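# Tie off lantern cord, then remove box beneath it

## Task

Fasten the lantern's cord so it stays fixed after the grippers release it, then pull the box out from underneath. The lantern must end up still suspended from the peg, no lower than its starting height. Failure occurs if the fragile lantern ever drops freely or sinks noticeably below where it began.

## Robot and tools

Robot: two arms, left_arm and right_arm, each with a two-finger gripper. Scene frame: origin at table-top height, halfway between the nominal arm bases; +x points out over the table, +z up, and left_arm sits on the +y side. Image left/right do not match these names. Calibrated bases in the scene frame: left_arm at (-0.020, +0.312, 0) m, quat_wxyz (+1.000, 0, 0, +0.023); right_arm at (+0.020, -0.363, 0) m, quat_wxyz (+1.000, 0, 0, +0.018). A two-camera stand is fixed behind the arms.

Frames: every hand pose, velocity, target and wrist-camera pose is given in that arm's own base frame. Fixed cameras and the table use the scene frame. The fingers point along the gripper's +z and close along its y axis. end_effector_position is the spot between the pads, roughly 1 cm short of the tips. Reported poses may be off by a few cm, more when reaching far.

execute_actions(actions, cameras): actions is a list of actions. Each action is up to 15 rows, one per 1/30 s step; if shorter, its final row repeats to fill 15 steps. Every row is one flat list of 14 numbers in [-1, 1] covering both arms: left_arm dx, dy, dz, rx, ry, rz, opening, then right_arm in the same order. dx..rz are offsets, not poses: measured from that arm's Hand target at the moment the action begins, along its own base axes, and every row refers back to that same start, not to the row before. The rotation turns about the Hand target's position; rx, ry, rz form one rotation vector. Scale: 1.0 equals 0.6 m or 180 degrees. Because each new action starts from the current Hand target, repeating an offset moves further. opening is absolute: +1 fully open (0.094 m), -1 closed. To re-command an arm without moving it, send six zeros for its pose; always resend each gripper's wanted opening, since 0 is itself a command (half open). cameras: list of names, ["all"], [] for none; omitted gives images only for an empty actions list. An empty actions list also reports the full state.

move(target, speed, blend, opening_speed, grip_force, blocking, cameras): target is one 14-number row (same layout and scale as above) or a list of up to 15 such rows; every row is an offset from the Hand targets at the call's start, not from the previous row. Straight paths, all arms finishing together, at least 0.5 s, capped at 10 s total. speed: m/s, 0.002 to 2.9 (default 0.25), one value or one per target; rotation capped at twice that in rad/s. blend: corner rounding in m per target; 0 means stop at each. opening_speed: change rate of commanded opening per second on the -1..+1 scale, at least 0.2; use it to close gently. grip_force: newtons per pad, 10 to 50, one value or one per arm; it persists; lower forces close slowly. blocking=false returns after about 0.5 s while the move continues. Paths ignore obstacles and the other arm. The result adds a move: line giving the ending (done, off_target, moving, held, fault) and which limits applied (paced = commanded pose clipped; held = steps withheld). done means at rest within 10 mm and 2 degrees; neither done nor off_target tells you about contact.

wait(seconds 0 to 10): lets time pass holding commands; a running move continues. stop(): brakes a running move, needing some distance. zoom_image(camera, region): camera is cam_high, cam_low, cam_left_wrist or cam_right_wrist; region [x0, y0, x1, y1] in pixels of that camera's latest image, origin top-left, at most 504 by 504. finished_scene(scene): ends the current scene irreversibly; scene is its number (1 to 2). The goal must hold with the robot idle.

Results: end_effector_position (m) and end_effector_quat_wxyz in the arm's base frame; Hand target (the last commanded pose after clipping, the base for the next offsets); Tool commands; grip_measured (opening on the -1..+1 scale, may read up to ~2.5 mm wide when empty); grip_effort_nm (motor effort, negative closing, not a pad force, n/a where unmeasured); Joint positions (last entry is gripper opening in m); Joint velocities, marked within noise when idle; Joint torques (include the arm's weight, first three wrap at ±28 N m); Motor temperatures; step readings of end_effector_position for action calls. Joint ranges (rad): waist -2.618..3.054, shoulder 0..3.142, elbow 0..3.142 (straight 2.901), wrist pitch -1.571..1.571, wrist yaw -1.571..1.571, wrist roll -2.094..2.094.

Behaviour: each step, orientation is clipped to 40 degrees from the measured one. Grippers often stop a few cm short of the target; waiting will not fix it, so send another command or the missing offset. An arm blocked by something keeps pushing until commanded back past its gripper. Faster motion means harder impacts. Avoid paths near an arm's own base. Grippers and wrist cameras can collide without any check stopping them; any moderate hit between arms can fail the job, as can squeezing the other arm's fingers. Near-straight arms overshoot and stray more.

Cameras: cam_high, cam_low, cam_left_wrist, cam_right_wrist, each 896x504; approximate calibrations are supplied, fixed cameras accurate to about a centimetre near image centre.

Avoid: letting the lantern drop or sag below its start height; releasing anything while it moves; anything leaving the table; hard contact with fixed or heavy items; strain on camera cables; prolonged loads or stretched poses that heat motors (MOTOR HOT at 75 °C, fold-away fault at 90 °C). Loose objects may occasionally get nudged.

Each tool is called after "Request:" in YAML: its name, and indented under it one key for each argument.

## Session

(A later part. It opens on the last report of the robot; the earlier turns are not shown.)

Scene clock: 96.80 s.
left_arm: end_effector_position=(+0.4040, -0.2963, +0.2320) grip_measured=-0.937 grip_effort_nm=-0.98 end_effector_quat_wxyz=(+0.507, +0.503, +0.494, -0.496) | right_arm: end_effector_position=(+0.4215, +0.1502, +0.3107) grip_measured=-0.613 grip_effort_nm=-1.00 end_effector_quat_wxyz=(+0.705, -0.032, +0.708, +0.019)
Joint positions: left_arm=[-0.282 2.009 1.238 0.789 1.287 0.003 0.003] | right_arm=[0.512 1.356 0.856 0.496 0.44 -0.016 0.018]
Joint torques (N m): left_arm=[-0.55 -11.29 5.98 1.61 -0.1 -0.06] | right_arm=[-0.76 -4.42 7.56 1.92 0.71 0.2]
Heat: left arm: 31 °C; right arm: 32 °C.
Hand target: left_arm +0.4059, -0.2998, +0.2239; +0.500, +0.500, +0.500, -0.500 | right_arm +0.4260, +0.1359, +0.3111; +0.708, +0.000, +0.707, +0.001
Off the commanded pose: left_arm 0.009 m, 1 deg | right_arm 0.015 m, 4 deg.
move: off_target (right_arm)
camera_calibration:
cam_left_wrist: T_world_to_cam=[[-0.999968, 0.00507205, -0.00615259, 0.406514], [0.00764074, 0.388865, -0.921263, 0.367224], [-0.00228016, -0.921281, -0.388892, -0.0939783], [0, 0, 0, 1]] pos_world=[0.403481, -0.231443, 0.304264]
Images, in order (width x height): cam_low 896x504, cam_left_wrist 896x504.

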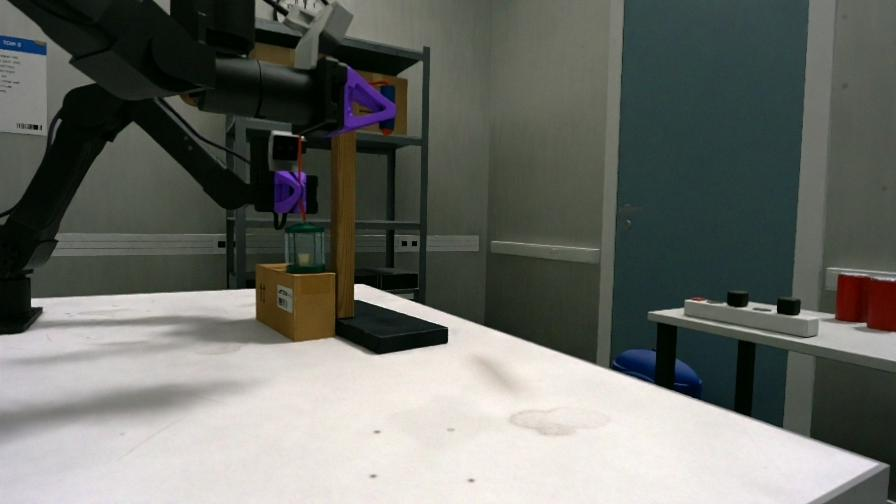

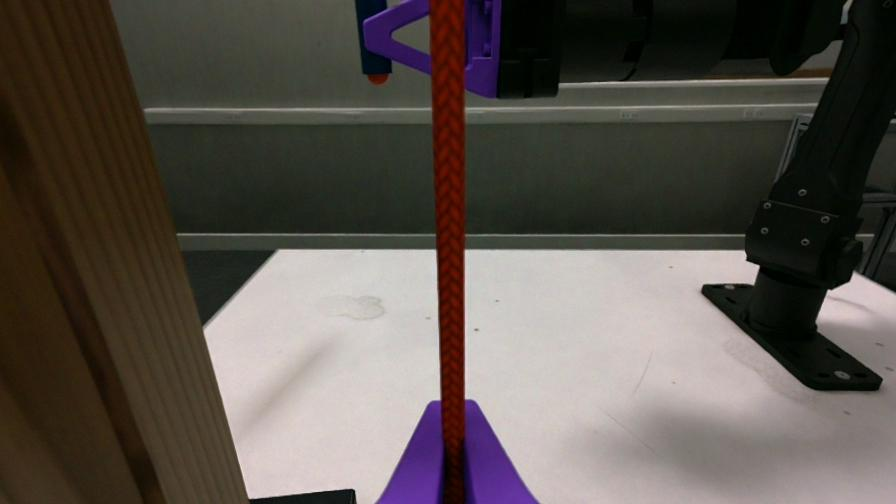

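Request:
move:
  target:
    - [0,0,0.035,0,0,0,-1,0,-0.03,0,0,0,0,-1]
    - [0,0,0.072,0,0,0,-1,0,-0.085,0,0,0,0,-1]
  speed: 0.05
  blend: [0.01,0]
  cameras: ["all"]

Scene clock: 99.63 s.
left_arm: end_effector_position=(+0.4090, -0.2977, +0.2369) grip_measured=-0.938 grip_effort_nm=-1.01 end_effector_quat_wxyz=(+0.479, +0.487, +0.521, -0.511) | right_arm: end_effector_position=(+0.4208, +0.1386, +0.3103) grip_measured=-0.613 grip_effort_nm=-1.00 end_effector_quat_wxyz=(+0.705, -0.078, +0.702, +0.058)
Joint positions: left_arm=[-0.282 2.001 1.29 0.65 1.287 -0.008 0.003] | right_arm=[0.4 1.304 0.81 0.496 0.207 -0.028 0.018]
Joint torques (N m): left_arm=[-0.53 -18.02 8.02 1.58 -0.06 0] | right_arm=[-4.6 -6.86 5.91 1.78 1.49 0.33]
Heat: left arm: 31 °C; right arm: 32 °C.
Hand target: left_arm +0.4058, -0.2998, +0.2671; +0.500, +0.500, +0.500, -0.500 | right_arm +0.4260, +0.0849, +0.3110; +0.707, +0.000, +0.707, +0.001
Off the commanded pose: left_arm 0.030 m, 4 deg | right_arm 0.054 m, 11 deg.
move: off_target (left_arm, right_arm)
camera_calibration:
cam_left_wrist: T_world_to_cam=[[-0.996699, 0.00387678, 0.0810946, 0.389121], [-0.0724231, 0.408963, -0.909672, 0.408152], [-0.0366913, -0.912543, -0.407333, -0.0723314], [0, 0, 0, 1]] pos_world=[0.414743, -0.234433, 0.310266]
cam_right_wrist: T_world_to_cam=[[0.203966, -0.97803, 0.0430737, 0.0374935], [-0.397294, -0.122907, -0.909423, 0.50645], [0.894737, 0.168379, -0.413635, -0.181415], [0, 0, 0, 1]] pos_world=[0.355881, 0.129462, 0.383923]

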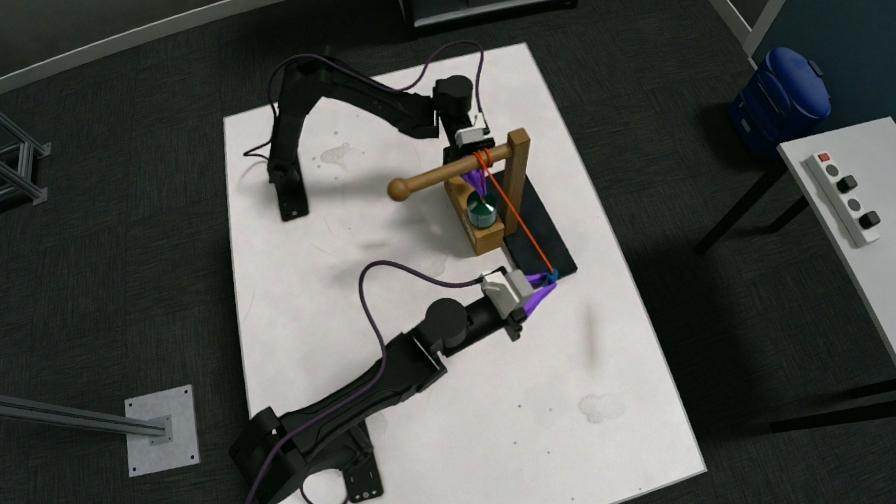

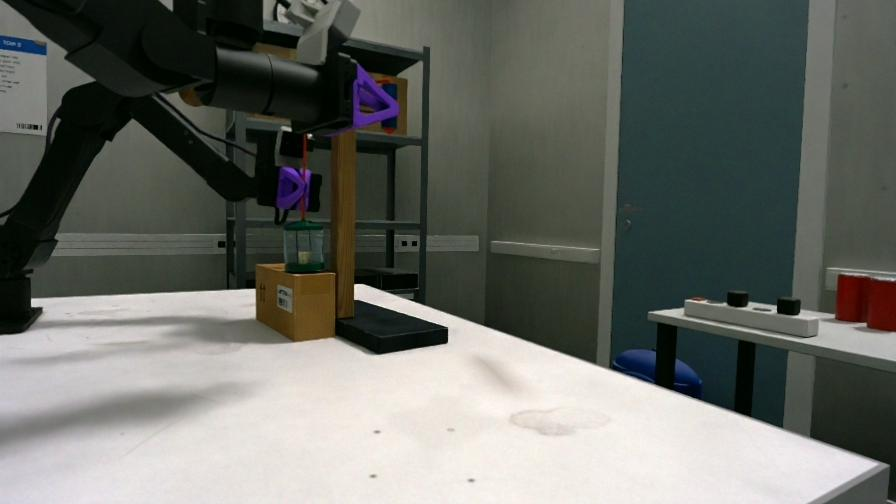

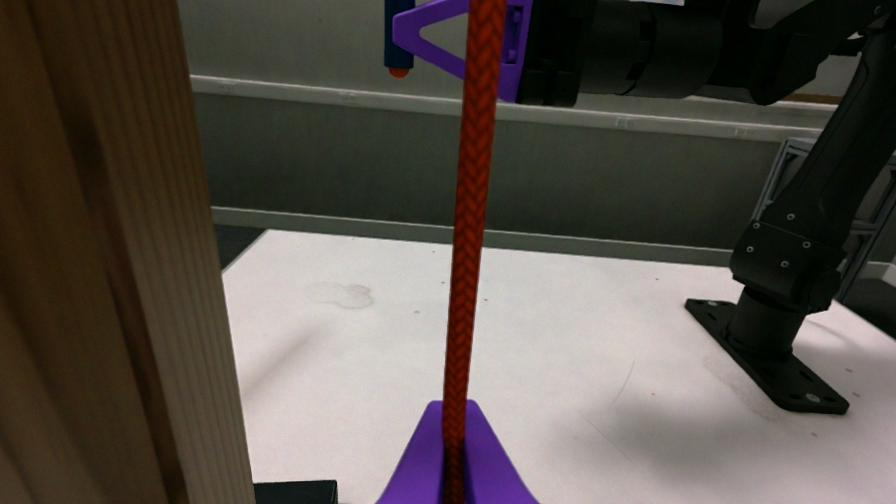

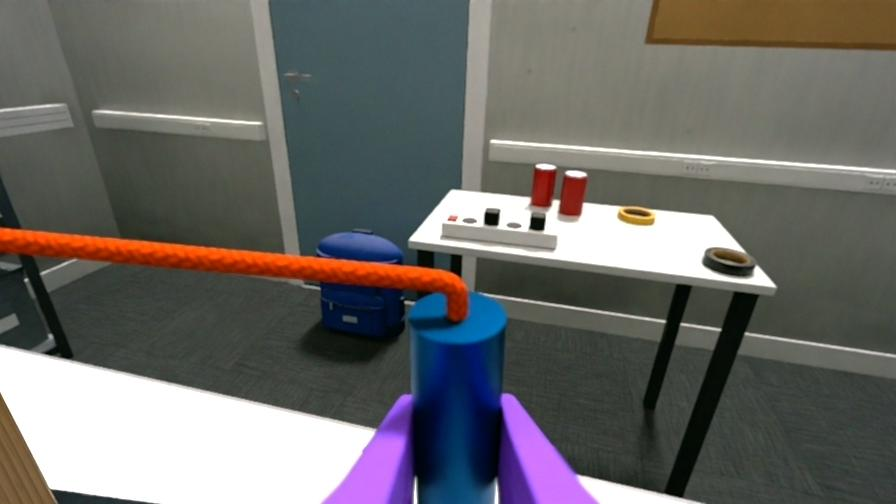

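Request:
move:
  target: [0,0,0.04,0,0,0,-1,0,0,0,0,0,0,-1]
  speed: 0.04
  cameras: ["cam_low"]

Scene clock: 101.37 s.
left_arm: end_effector_position=(+0.4105, -0.2981, +0.2608) grip_measured=-0.938 grip_effort_nm=-1.01 end_effector_quat_wxyz=(+0.480, +0.487, +0.521, -0.511) | right_arm: end_effector_position=(+0.4263, +0.1165, +0.3103) grip_measured=-0.613 grip_effort_nm=-1.00 end_effector_quat_wxyz=(+0.707, -0.050, +0.705, +0.032)
Joint positions: left_arm=[-0.282 1.969 1.347 0.563 1.287 -0.008 0.003] | right_arm=[0.366 1.304 0.81 0.496 0.25 -0.025 0.018]
Joint torques (N m): left_arm=[-0.51 -17.89 8.35 1.54 -0.05 0] | right_arm=[-2.5 -6.45 6.23 1.77 0.94 0.3]
Motor temperatures (°C): left_arm=[23 32 28 28 25 26 26] | right_arm=[27 30 31 32 25 25 24]
Heat: left arm: 32 °C; right arm: 32 °C.
Hand target: left_arm +0.4058, -0.2998, +0.2912; +0.500, +0.500, +0.500, -0.500 | right_arm +0.4260, +0.0850, +0.3110; +0.707, +0.000, +0.707, +0.001
Off the commanded pose: left_arm 0.031 m, 4 deg | right_arm 0.032 m, 7 deg.
move: off_target (left_arm, right_arm)
Images, in order (width x height): cam_low 896x504.

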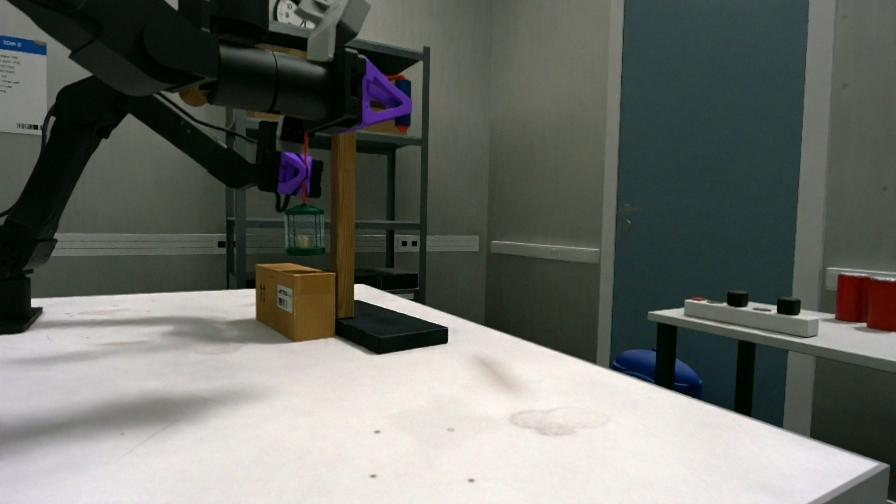

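Request:
move:
  target: [0,0,0.02,0,0,0,-1,0,-0.01,0,0,0,0,-1]
  speed: 0.04
  cameras: ["all"]

Request:
zoom_image:
  camera: "cam_high"
  region: [380, 110, 600, 350]

Scene clock: 103.07 s.
left_arm: end_effector_position=(+0.4112, -0.2983, +0.2714) grip_measured=-0.938 grip_effort_nm=-1.01 end_effector_quat_wxyz=(+0.478, +0.486, +0.522, -0.512) | right_arm: end_effector_position=(+0.4290, +0.1063, +0.3103) grip_measured=-0.613 grip_effort_nm=-1.00 end_effector_quat_wxyz=(+0.707, -0.041, +0.705, +0.025)
Joint positions: left_arm=[-0.282 1.957 1.377 0.516 1.287 -0.008 0.003] | right_arm=[0.341 1.304 0.81 0.496 0.248 -0.024 0.018]
Joint torques (N m): left_arm=[-0.57 -17.94 8.57 1.58 -0.05 0.01] | right_arm=[-2.35 -6.93 5.94 1.74 0.72 0.29]
Heat: left arm: 32 °C; right arm: 32 °C.
Hand target: left_arm +0.4058, -0.2998, +0.3032; +0.500, +0.500, +0.500, -0.500 | right_arm +0.4260, +0.0789, +0.3110; +0.707, +0.000, +0.707, +0.001
Off the commanded pose: left_arm 0.032 m, 4 deg | right_arm 0.028 m, 5 deg.
move: off_target (left_arm, right_arm)
camera_calibration:
cam_left_wrist: T_world_to_cam=[[-0.996455, 0.00376082, 0.0840483, 0.387561], [-0.0751364, 0.409683, -0.909129, 0.441201], [-0.0378522, -0.91222, -0.407947, -0.058016], [0, 0, 0, 1]] pos_world=[0.417141, -0.235133, 0.344867]
cam_right_wrist: T_world_to_cam=[[0.105367, -0.993706, 0.0380186, 0.0499022], [-0.407985, -0.0780628, -0.909645, 0.505628], [0.906888, 0.0803354, -0.413642, -0.179196], [0, 0, 0, 1]] pos_world=[0.363542, 0.103455, 0.383922]

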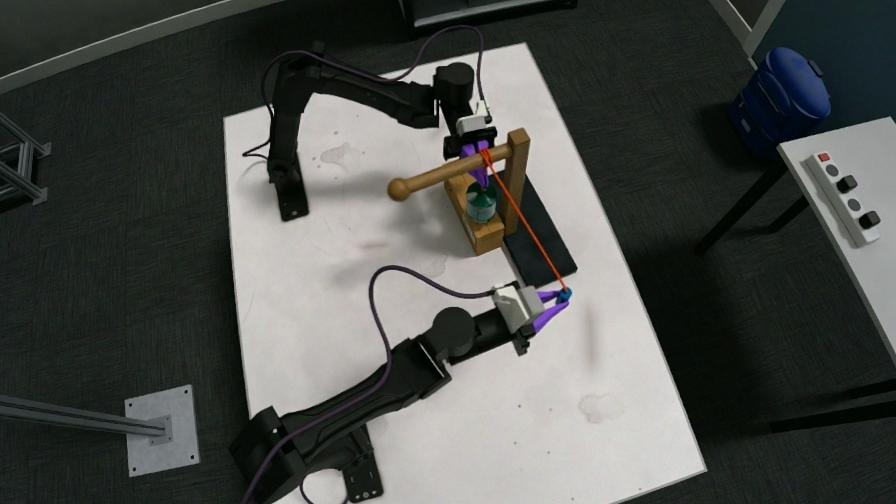

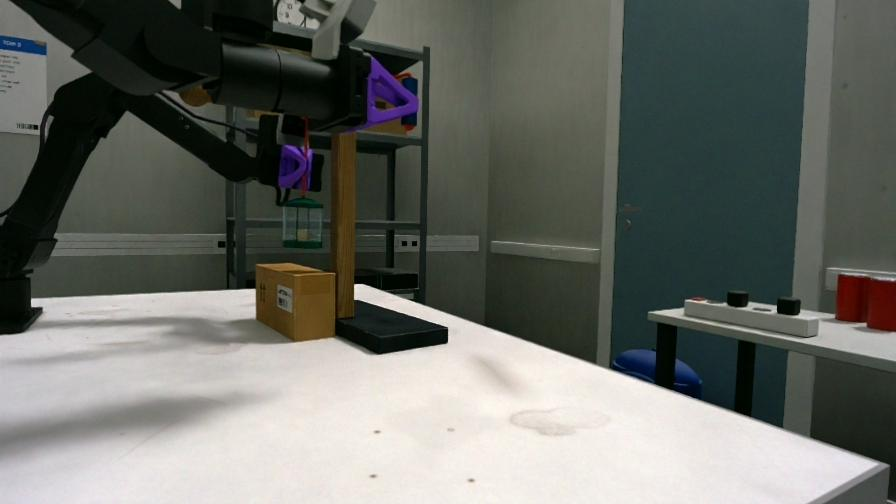

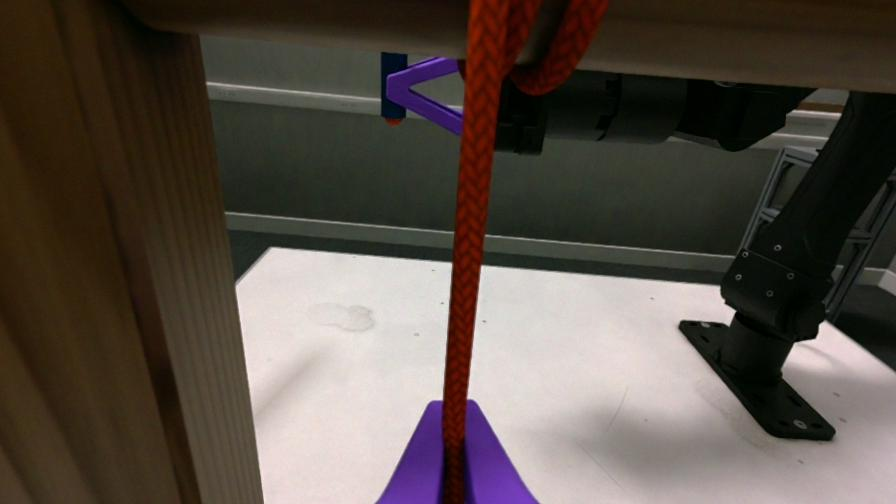

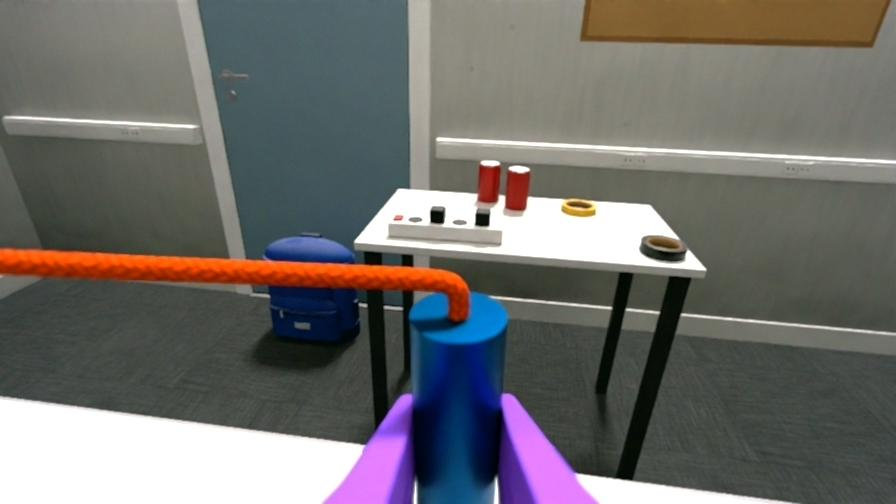

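Scaled by 2.100 from the camera's 896x504 image, which has a finer 1280x720 frame.

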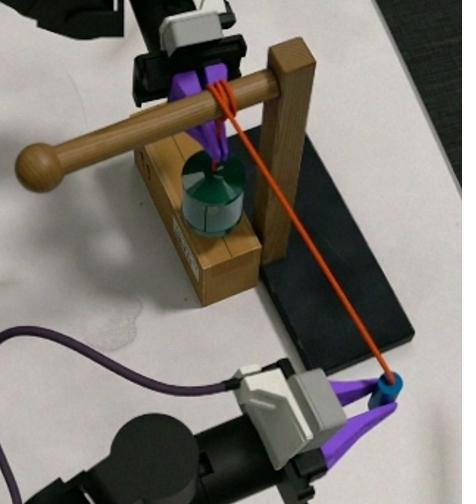

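Request:
move:
  target: [0,0,-0.07,0,0,0,-1,0,0,0,0,0,0,-1]
  speed: 0.02
  cameras: ["cam_left_wrist","cam_low"]

Scene clock: 106.63 s.
left_arm: end_effector_position=(+0.4075, -0.2973, +0.2732) grip_measured=-0.938 grip_effort_nm=-1.01 end_effector_quat_wxyz=(+0.511, +0.504, +0.491, -0.495) | right_arm: end_effector_position=(+0.4294, +0.1045, +0.3100) grip_measured=-0.613 grip_effort_nm=-1.00 end_effector_quat_wxyz=(+0.707, -0.039, +0.706, +0.024)
Joint positions: left_arm=[-0.282 1.957 1.332 0.663 1.286 -0.007 0.003] | right_arm=[0.337 1.304 0.81 0.495 0.248 -0.021 0.018]
Joint torques (N m): left_arm=[-0.54 -12.31 4.51 1.51 -0.1 0.04] | right_arm=[-2.06 -6.97 5.93 1.75 0.69 0.26]
Heat: left arm: 33 °C; right arm: 32 °C.
Hand target: left_arm +0.4058, -0.2998, +0.2611; +0.500, +0.500, +0.500, -0.500 | right_arm +0.4260, +0.0789, +0.3110; +0.707, +0.000, +0.707, +0.001
Off the commanded pose: left_arm 0.012 m, 2 deg | right_arm 0.026 m, 5 deg.
move: off_target (left_arm, right_arm)
camera_calibration:
cam_left_wrist: T_world_to_cam=[[-0.999878, 0.0043718, -0.0149718, 0.412415], [0.0155034, 0.383602, -0.923369, 0.401296], [0.00170643, -0.923488, -0.383623, -0.0825184], [0, 0, 0, 1]] pos_world=[0.406284, -0.231945, 0.345063]
Images, in order (width x height): cam_low 896x504, cam_left_wrist 896x504.

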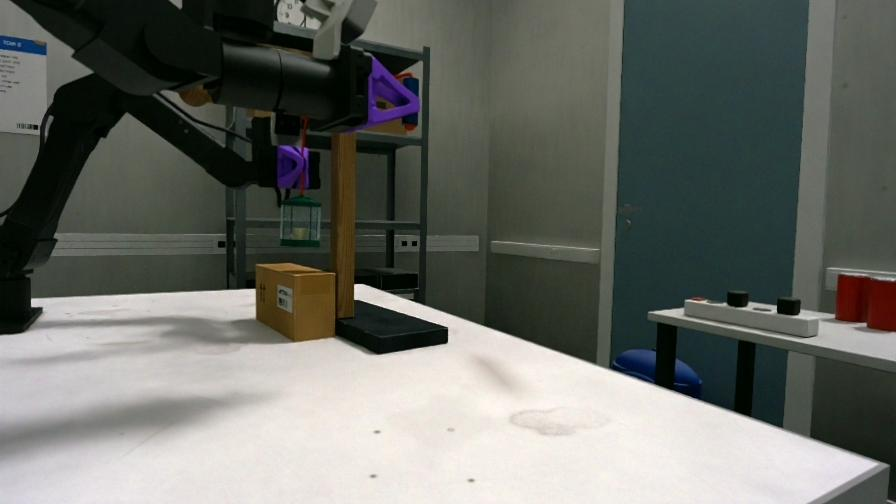

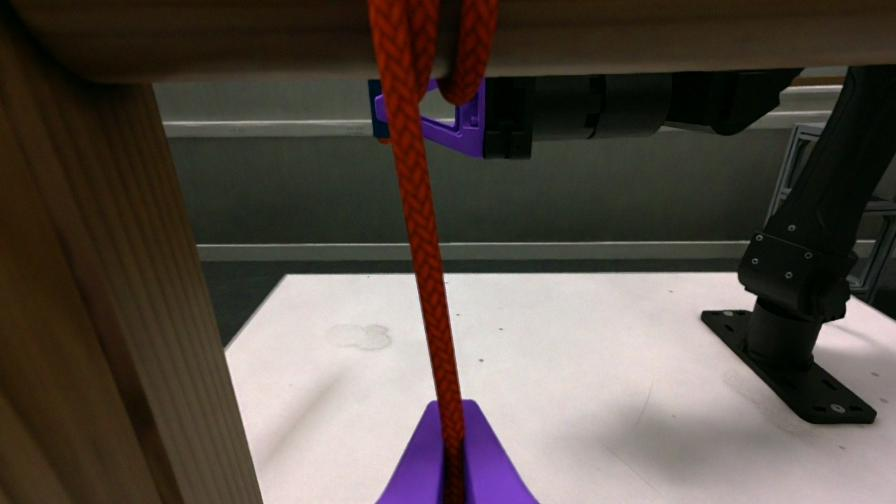

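Request:
move:
  target:
    - [0.005,0,0.01,0,0,0,-1,-0.01,0.09,-0.2233,0,0,0,-1]
    - [0.01,0,0.02,0,0,0,-1,-0.01,0.225,-0.343,0,0,0,-1]
  speed: 0.08
  blend: [0.02,0]
  cameras: ["all"]

Scene clock: 113.80 s.
left_arm: end_effector_position=(+0.4087, -0.2976, +0.2734) grip_measured=-0.938 grip_effort_nm=-1.01 end_effector_quat_wxyz=(+0.504, +0.500, +0.497, -0.498) | right_arm: end_effector_position=(+0.4174, +0.2179, +0.1135) grip_measured=-0.613 grip_effort_nm=-1.00 end_effector_quat_wxyz=(+0.711, -0.011, +0.703, +0.009)
Joint positions: left_arm=[-0.282 1.957 1.344 0.63 1.286 -0.007 0.003] | right_arm=[0.728 2.111 0.675 1.452 0.699 -0.012 0.018]
Joint torques (N m): left_arm=[-0.18 -11.97 7.84 1.38 -0.07 0.01] | right_arm=[-0.14 -6.67 5.04 1.72 0.3 0.14]
Heat: left arm: 34 °C; right arm: 32 °C.
Hand target: left_arm +0.4118, -0.2998, +0.2732; +0.500, +0.500, +0.499, -0.500 | right_arm +0.4200, +0.2139, +0.1050; +0.707, +0.000, +0.707, +0.001
Off the commanded pose: left_arm 0.004 m, 1 deg | right_arm 0.010 m, 2 deg.
move: done
camera_calibration:
cam_left_wrist: T_world_to_cam=[[-0.999975, 0.00439897, 0.00557027, 0.407963], [-0.00341961, 0.389117, -0.921182, 0.410381], [-0.00621974, -0.921178, -0.389092, -0.0773598], [0, 0, 0, 1]] pos_world=[0.408875, -0.232743, 0.345663]
cam_right_wrist: T_world_to_cam=[[0.0413314, -0.998998, 0.0171519, 0.199675], [-0.403446, -0.0323917, -0.91443, 0.319385], [0.914069, 0.0308748, -0.404381, -0.252297], [0, 0, 0, 1]] pos_world=[0.351219, 0.21761, 0.186607]

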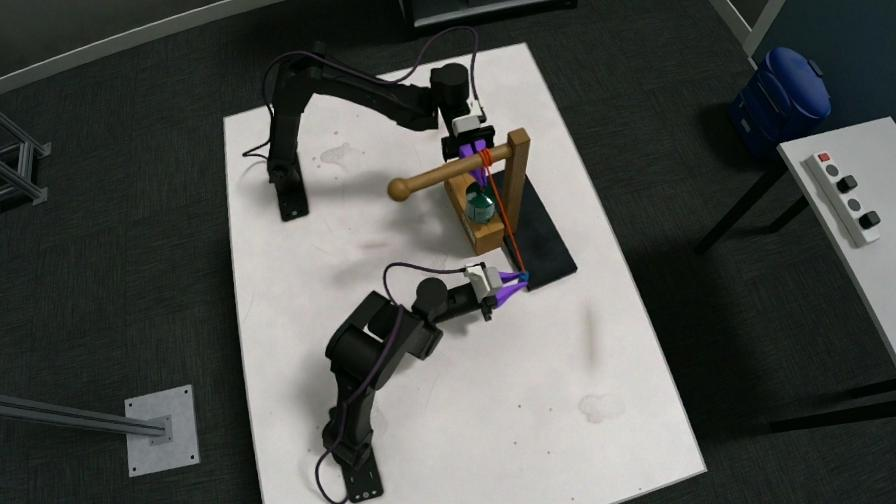

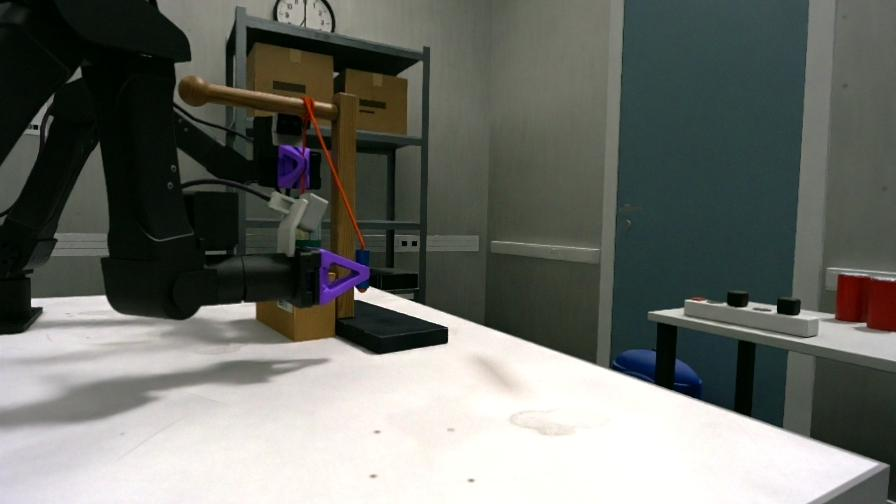

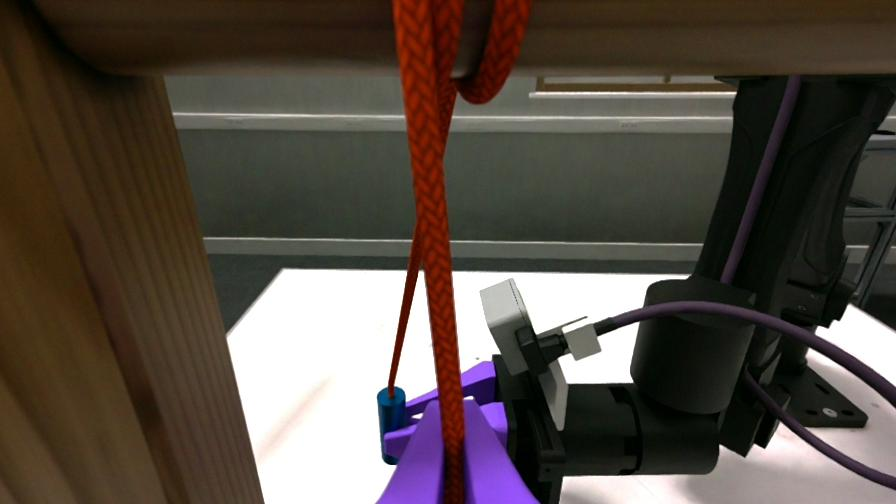

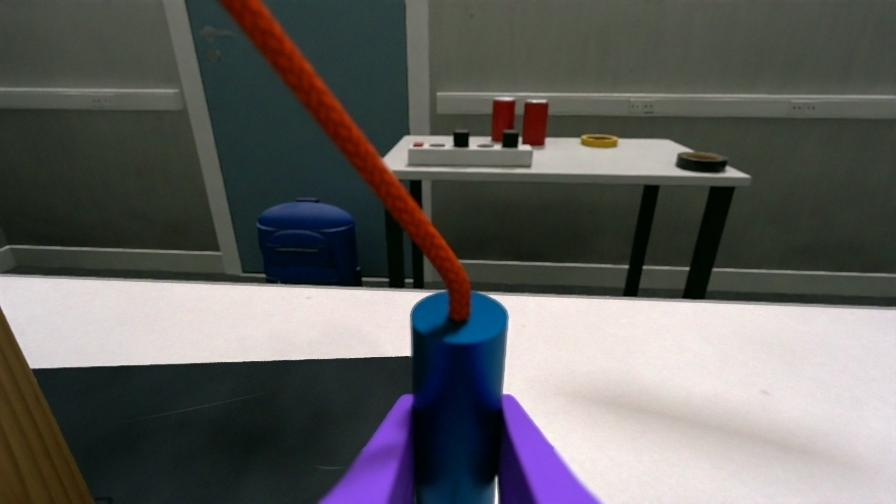

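Request:
move:
  target:
    - [0,0,0,0,0,0,-1,-0.01,0.06,-0.02,0,0,0,-1]
    - [0,0,0,0,0,0,-1,-0.01,0.06,-0.02,0,0,0,-0.2]
  speed: 0.05
  opening_speed: 0.3
  cameras: ["all"]

Scene clock: 118.80 s.
left_arm: end_effector_position=(+0.4087, -0.2976, +0.2709) grip_measured=-0.938 grip_effort_nm=-1.01 end_effector_quat_wxyz=(+0.498, +0.497, +0.504, -0.502) | right_arm: end_effector_position=(+0.4125, +0.2480, +0.1006) grip_measured=-0.201 grip_effort_nm=0.10 end_effector_quat_wxyz=(+0.711, -0.002, +0.704, +0.002)
Joint positions: left_arm=[-0.282 1.957 1.344 0.609 1.286 -0.007 0.003] | right_arm=[0.813 2.199 0.767 1.447 0.807 -0.011 0.038]
Joint torques (N m): left_arm=[-0.16 -12.07 7.91 1.59 -0.05 0.02] | right_arm=[0.25 -7.5 5.35 1.63 0.11 0.13]
Heat: left arm: 34 °C; right arm: 33 °C.
Hand target: left_arm +0.4118, -0.2998, +0.2732; +0.500, +0.500, +0.499, -0.500 | right_arm +0.4140, +0.2499, +0.0932; +0.707, +0.000, +0.707, +0.001
Off the commanded pose: left_arm 0.005 m, 1 deg | right_arm 0.008 m, 1 deg.
move: done
camera_calibration:
cam_left_wrist: T_world_to_cam=[[-0.999669, 0.00429173, 0.0253818, 0.402514], [-0.0216327, 0.394382, -0.918692, 0.416361], [-0.0139529, -0.918936, -0.394159, -0.0731361], [0, 0, 0, 1]] pos_world=[0.410367, -0.23314, 0.343464]
cam_right_wrist: T_world_to_cam=[[0.0192521, -0.9997, 0.015156, 0.239655], [-0.405896, -0.0216684, -0.913663, 0.304714], [0.913717, 0.0114382, -0.406191, -0.248813], [0, 0, 0, 1]] pos_world=[0.346413, 0.249031, 0.173708]

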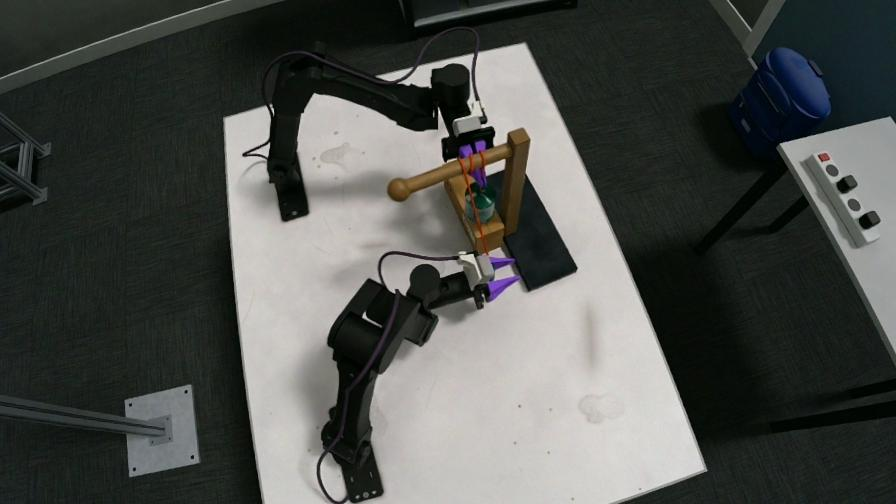

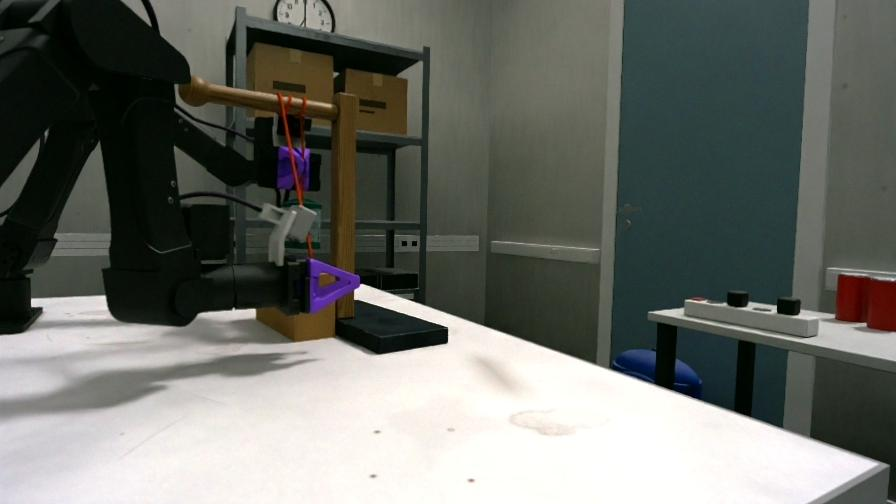

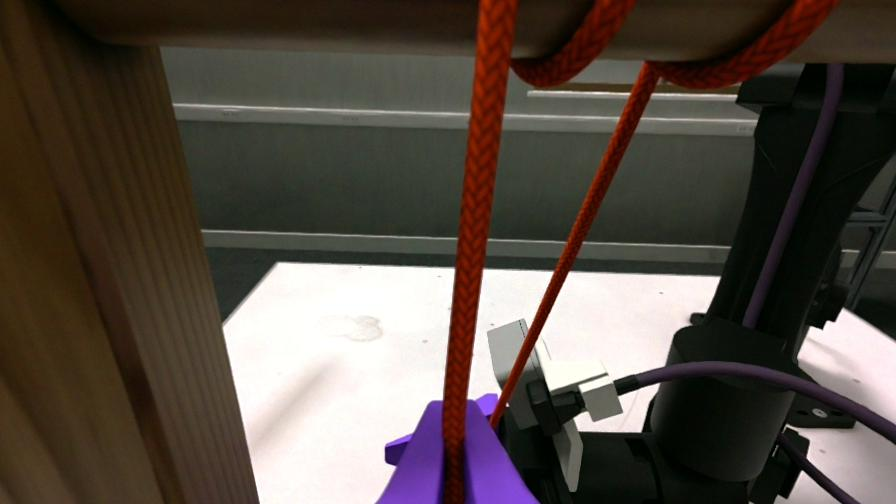

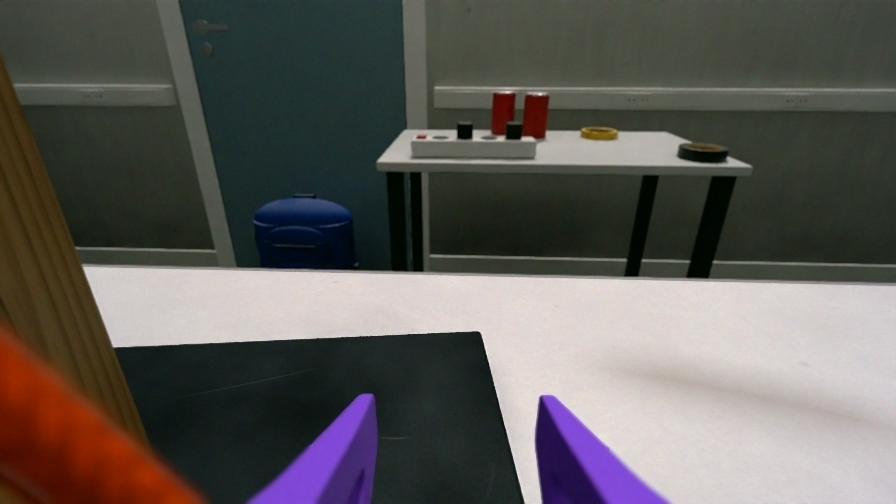

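Request:
move:
  target: [0,0,0,0,0,0,-1,0,-0.25,0,0,0,0,-0.2]
  speed: 0.1
  cameras: ["all"]

Request:
zoom_image:
  camera: "cam_low"
  region: [180, 60, 460, 360]

Scene clock: 121.87 s.
left_arm: end_effector_position=(+0.4087, -0.2976, +0.2706) grip_measured=-0.938 grip_effort_nm=-1.01 end_effector_quat_wxyz=(+0.497, +0.496, +0.504, -0.502) | right_arm: end_effector_position=(+0.4125, +0.0985, +0.0620) grip_measured=-0.201 grip_effort_nm=0.10 end_effector_quat_wxyz=(+0.649, -0.015, +0.761, -0.026)
Joint positions: left_arm=[-0.282 1.957 1.344 0.607 1.286 -0.007 0.003] | right_arm=[0.407 2.063 0.418 1.472 0.421 0.012 0.038]
Joint torques (N m): left_arm=[-0.2 -12.07 7.84 1.62 -0.06 0.02] | right_arm=[-0.21 -9.18 2.52 2.77 -0.08 0.13]
Heat: left arm: 34 °C; right arm: 33 °C.
Hand target: left_arm +0.4118, -0.2998, +0.2732; +0.500, +0.500, +0.500, -0.500 | right_arm +0.4140, +0.1000, +0.0932; +0.707, +0.000, +0.707, +0.001
Off the commanded pose: left_arm 0.005 m, 1 deg | right_arm 0.031 m, 10 deg.
joint sent to its limit (right arm) — joint 4 (wrist pitch), upper limit. The joint targets are off in orientation, not in position.
move: off_target (right_arm)
camera_calibration:
cam_left_wrist: T_world_to_cam=[[-0.999598, 0.00429841, 0.0280243, 0.401786], [-0.0240481, 0.395013, -0.918361, 0.417154], [-0.0150174, -0.918665, -0.394751, -0.0726397], [0, 0, 0, 1]] pos_world=[0.410566, -0.23324, 0.343164]
cam_right_wrist: T_world_to_cam=[[0.00434687, -0.997467, 0.0710011, 0.093251], [-0.553957, -0.0615138, -0.830269, 0.326102], [0.832534, -0.0357225, -0.552821, -0.215527], [0, 0, 0, 1]] pos_world=[0.359674, 0.105375, 0.144984]

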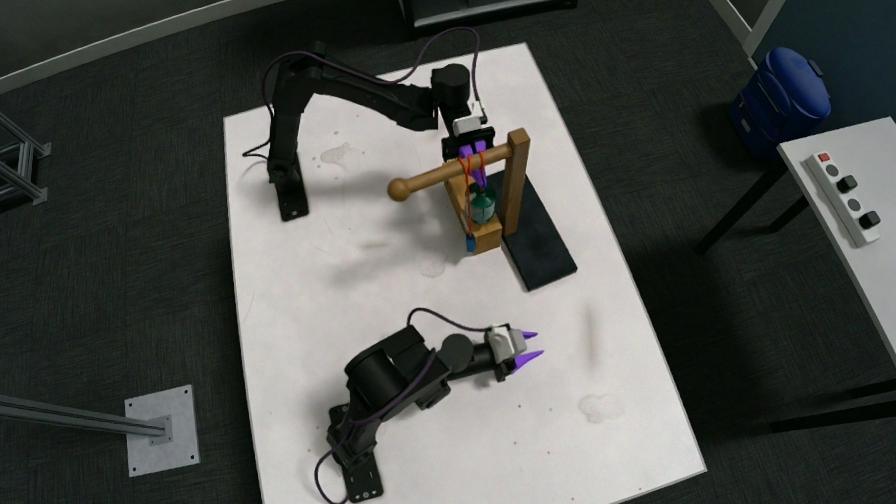

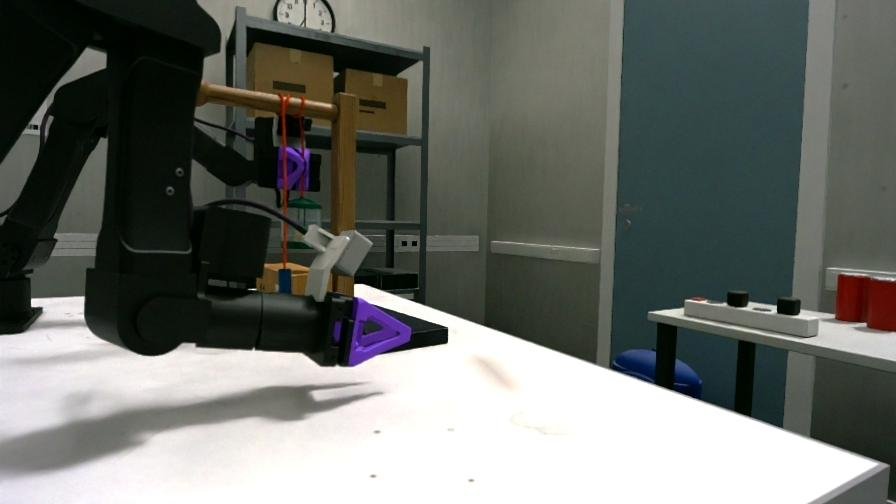

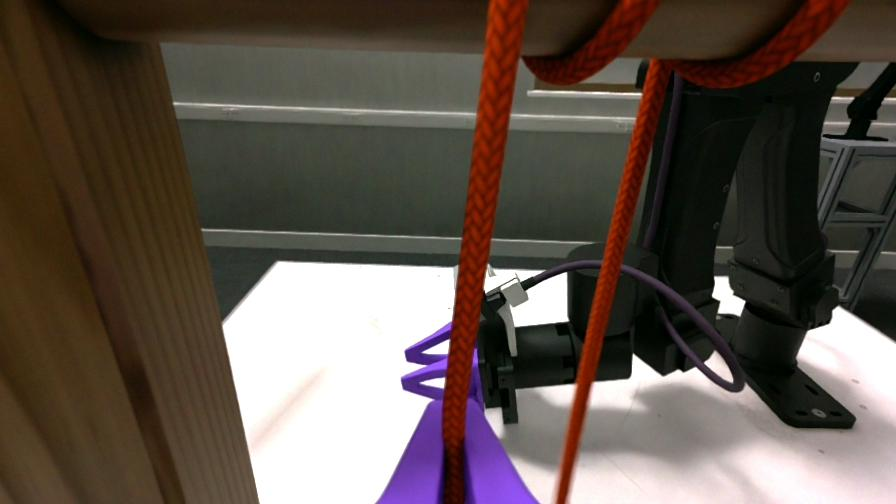

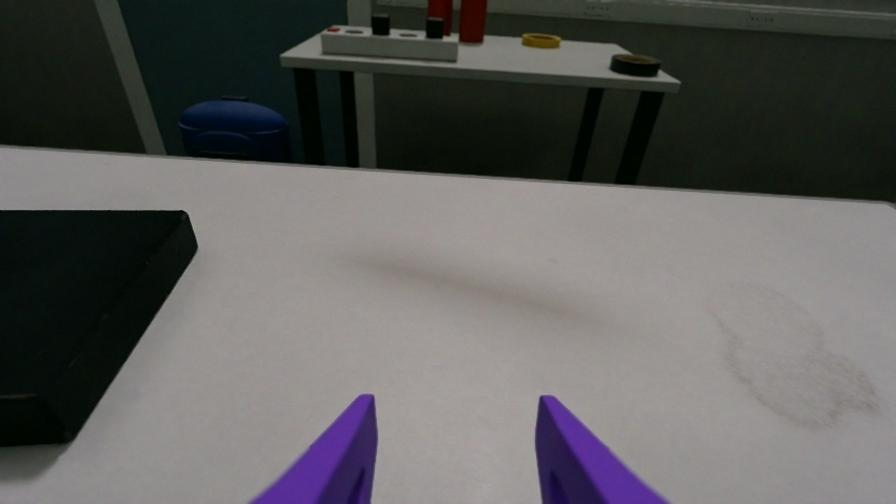

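Scaled by 1.680 from the camera's 896x504 image, which has a finer 1280x720 frame.

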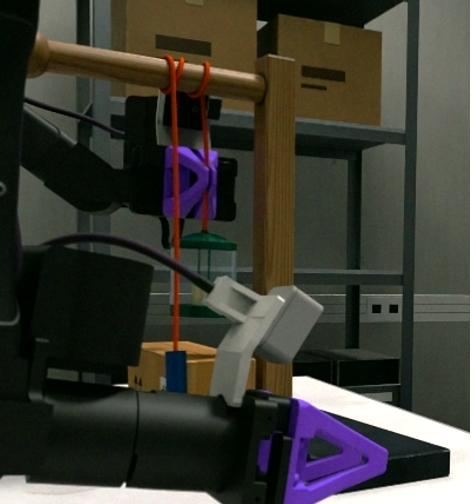

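Request:
move:
  target: [0,0,-0.045,0,0,0,-1,0,0,0.03,0,0,0,-0.2]
  speed: 0.015
  cameras: ["cam_left_wrist","cam_high","cam_low"]

Scene clock: 125.13 s.
left_arm: end_effector_position=(+0.4090, -0.2977, +0.2689) grip_measured=-0.938 grip_effort_nm=-1.01 end_effector_quat_wxyz=(+0.517, +0.508, +0.484, -0.491) | right_arm: end_effector_position=(+0.4145, +0.1007, +0.0804) grip_measured=-0.201 grip_effort_nm=0.10 end_effector_quat_wxyz=(+0.665, -0.012, +0.747, -0.017)
Joint positions: left_arm=[-0.282 1.972 1.326 0.703 1.286 -0.005 0.003] | right_arm=[0.407 2.017 0.418 1.472 0.414 0.009 0.038]
Joint torques (N m): left_arm=[-0.23 -9.96 4.66 1.53 -0.07 0.02] | right_arm=[-0.43 -9.13 2.52 2.78 -0.1 -0.03]
Heat: left arm: 34 °C; right arm: 35 °C.
Hand target: left_arm +0.4118, -0.2998, +0.2460; +0.500, +0.500, +0.500, -0.500 | right_arm +0.4140, +0.0999, +0.1111; +0.707, +0.000, +0.707, +0.001
Off the commanded pose: left_arm 0.023 m, 3 deg | right_arm 0.031 m, 7 deg.
joint sent to its limit (right arm) — joint 4 (wrist pitch), upper limit. The joint targets still meet the commanded pose.
move: off_target (left_arm, right_arm)
camera_calibration:
cam_left_wrist: T_world_to_cam=[[-0.999357, 0.00416827, -0.0356137, 0.419121], [0.0345384, 0.378755, -0.924852, 0.388642], [0.00963383, -0.925488, -0.378655, -0.0897914], [0, 0, 0, 1]] pos_world=[0.406293, -0.232048, 0.340363]
Images, in order (width x height): cam_high 896x504, cam_low 896x504, cam_left_wrist 896x504.

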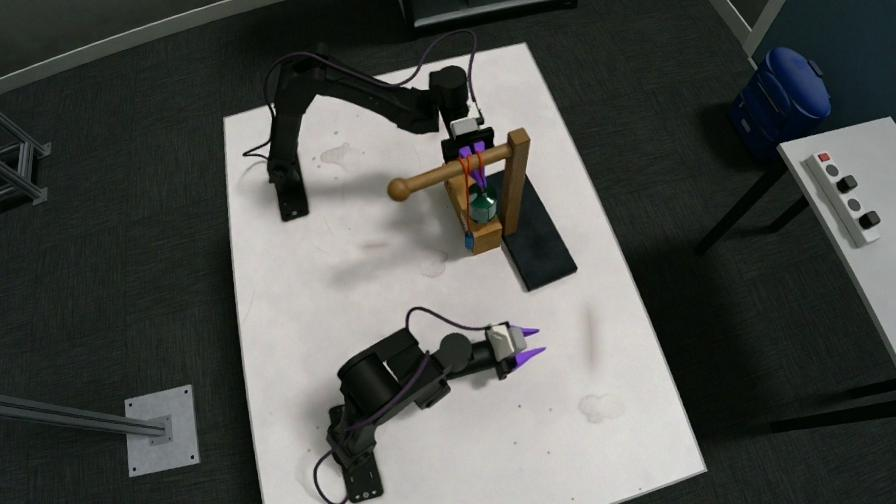

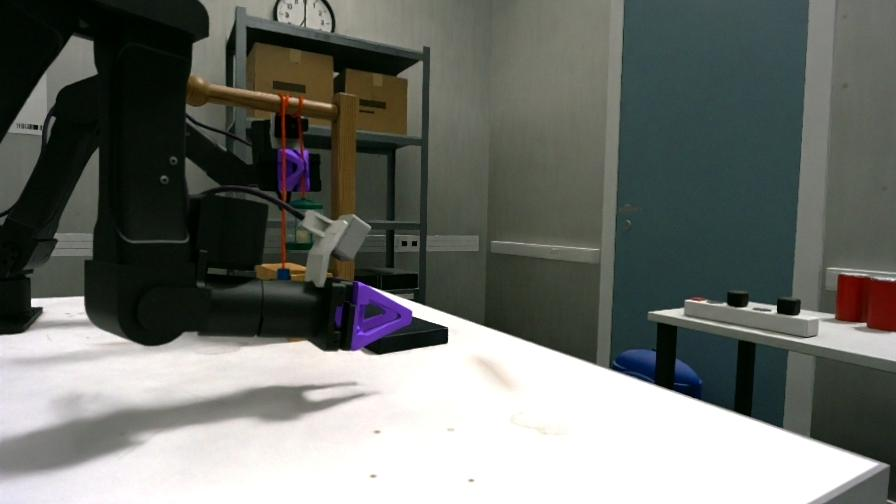

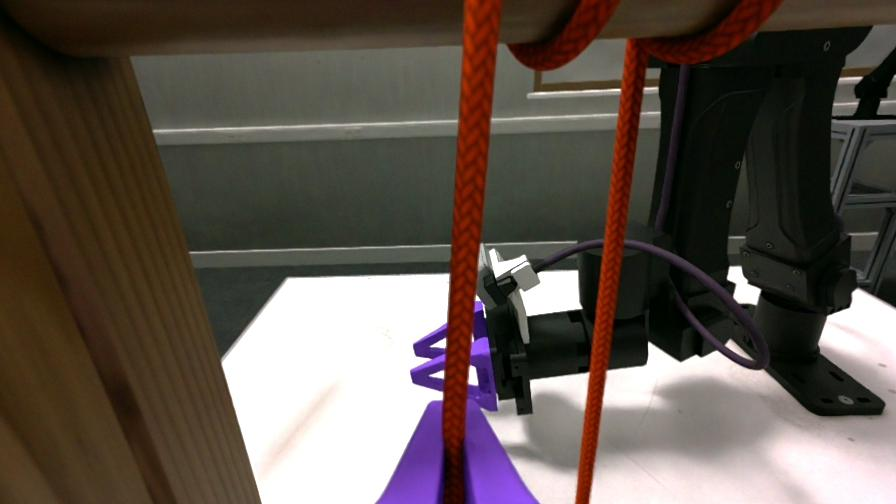

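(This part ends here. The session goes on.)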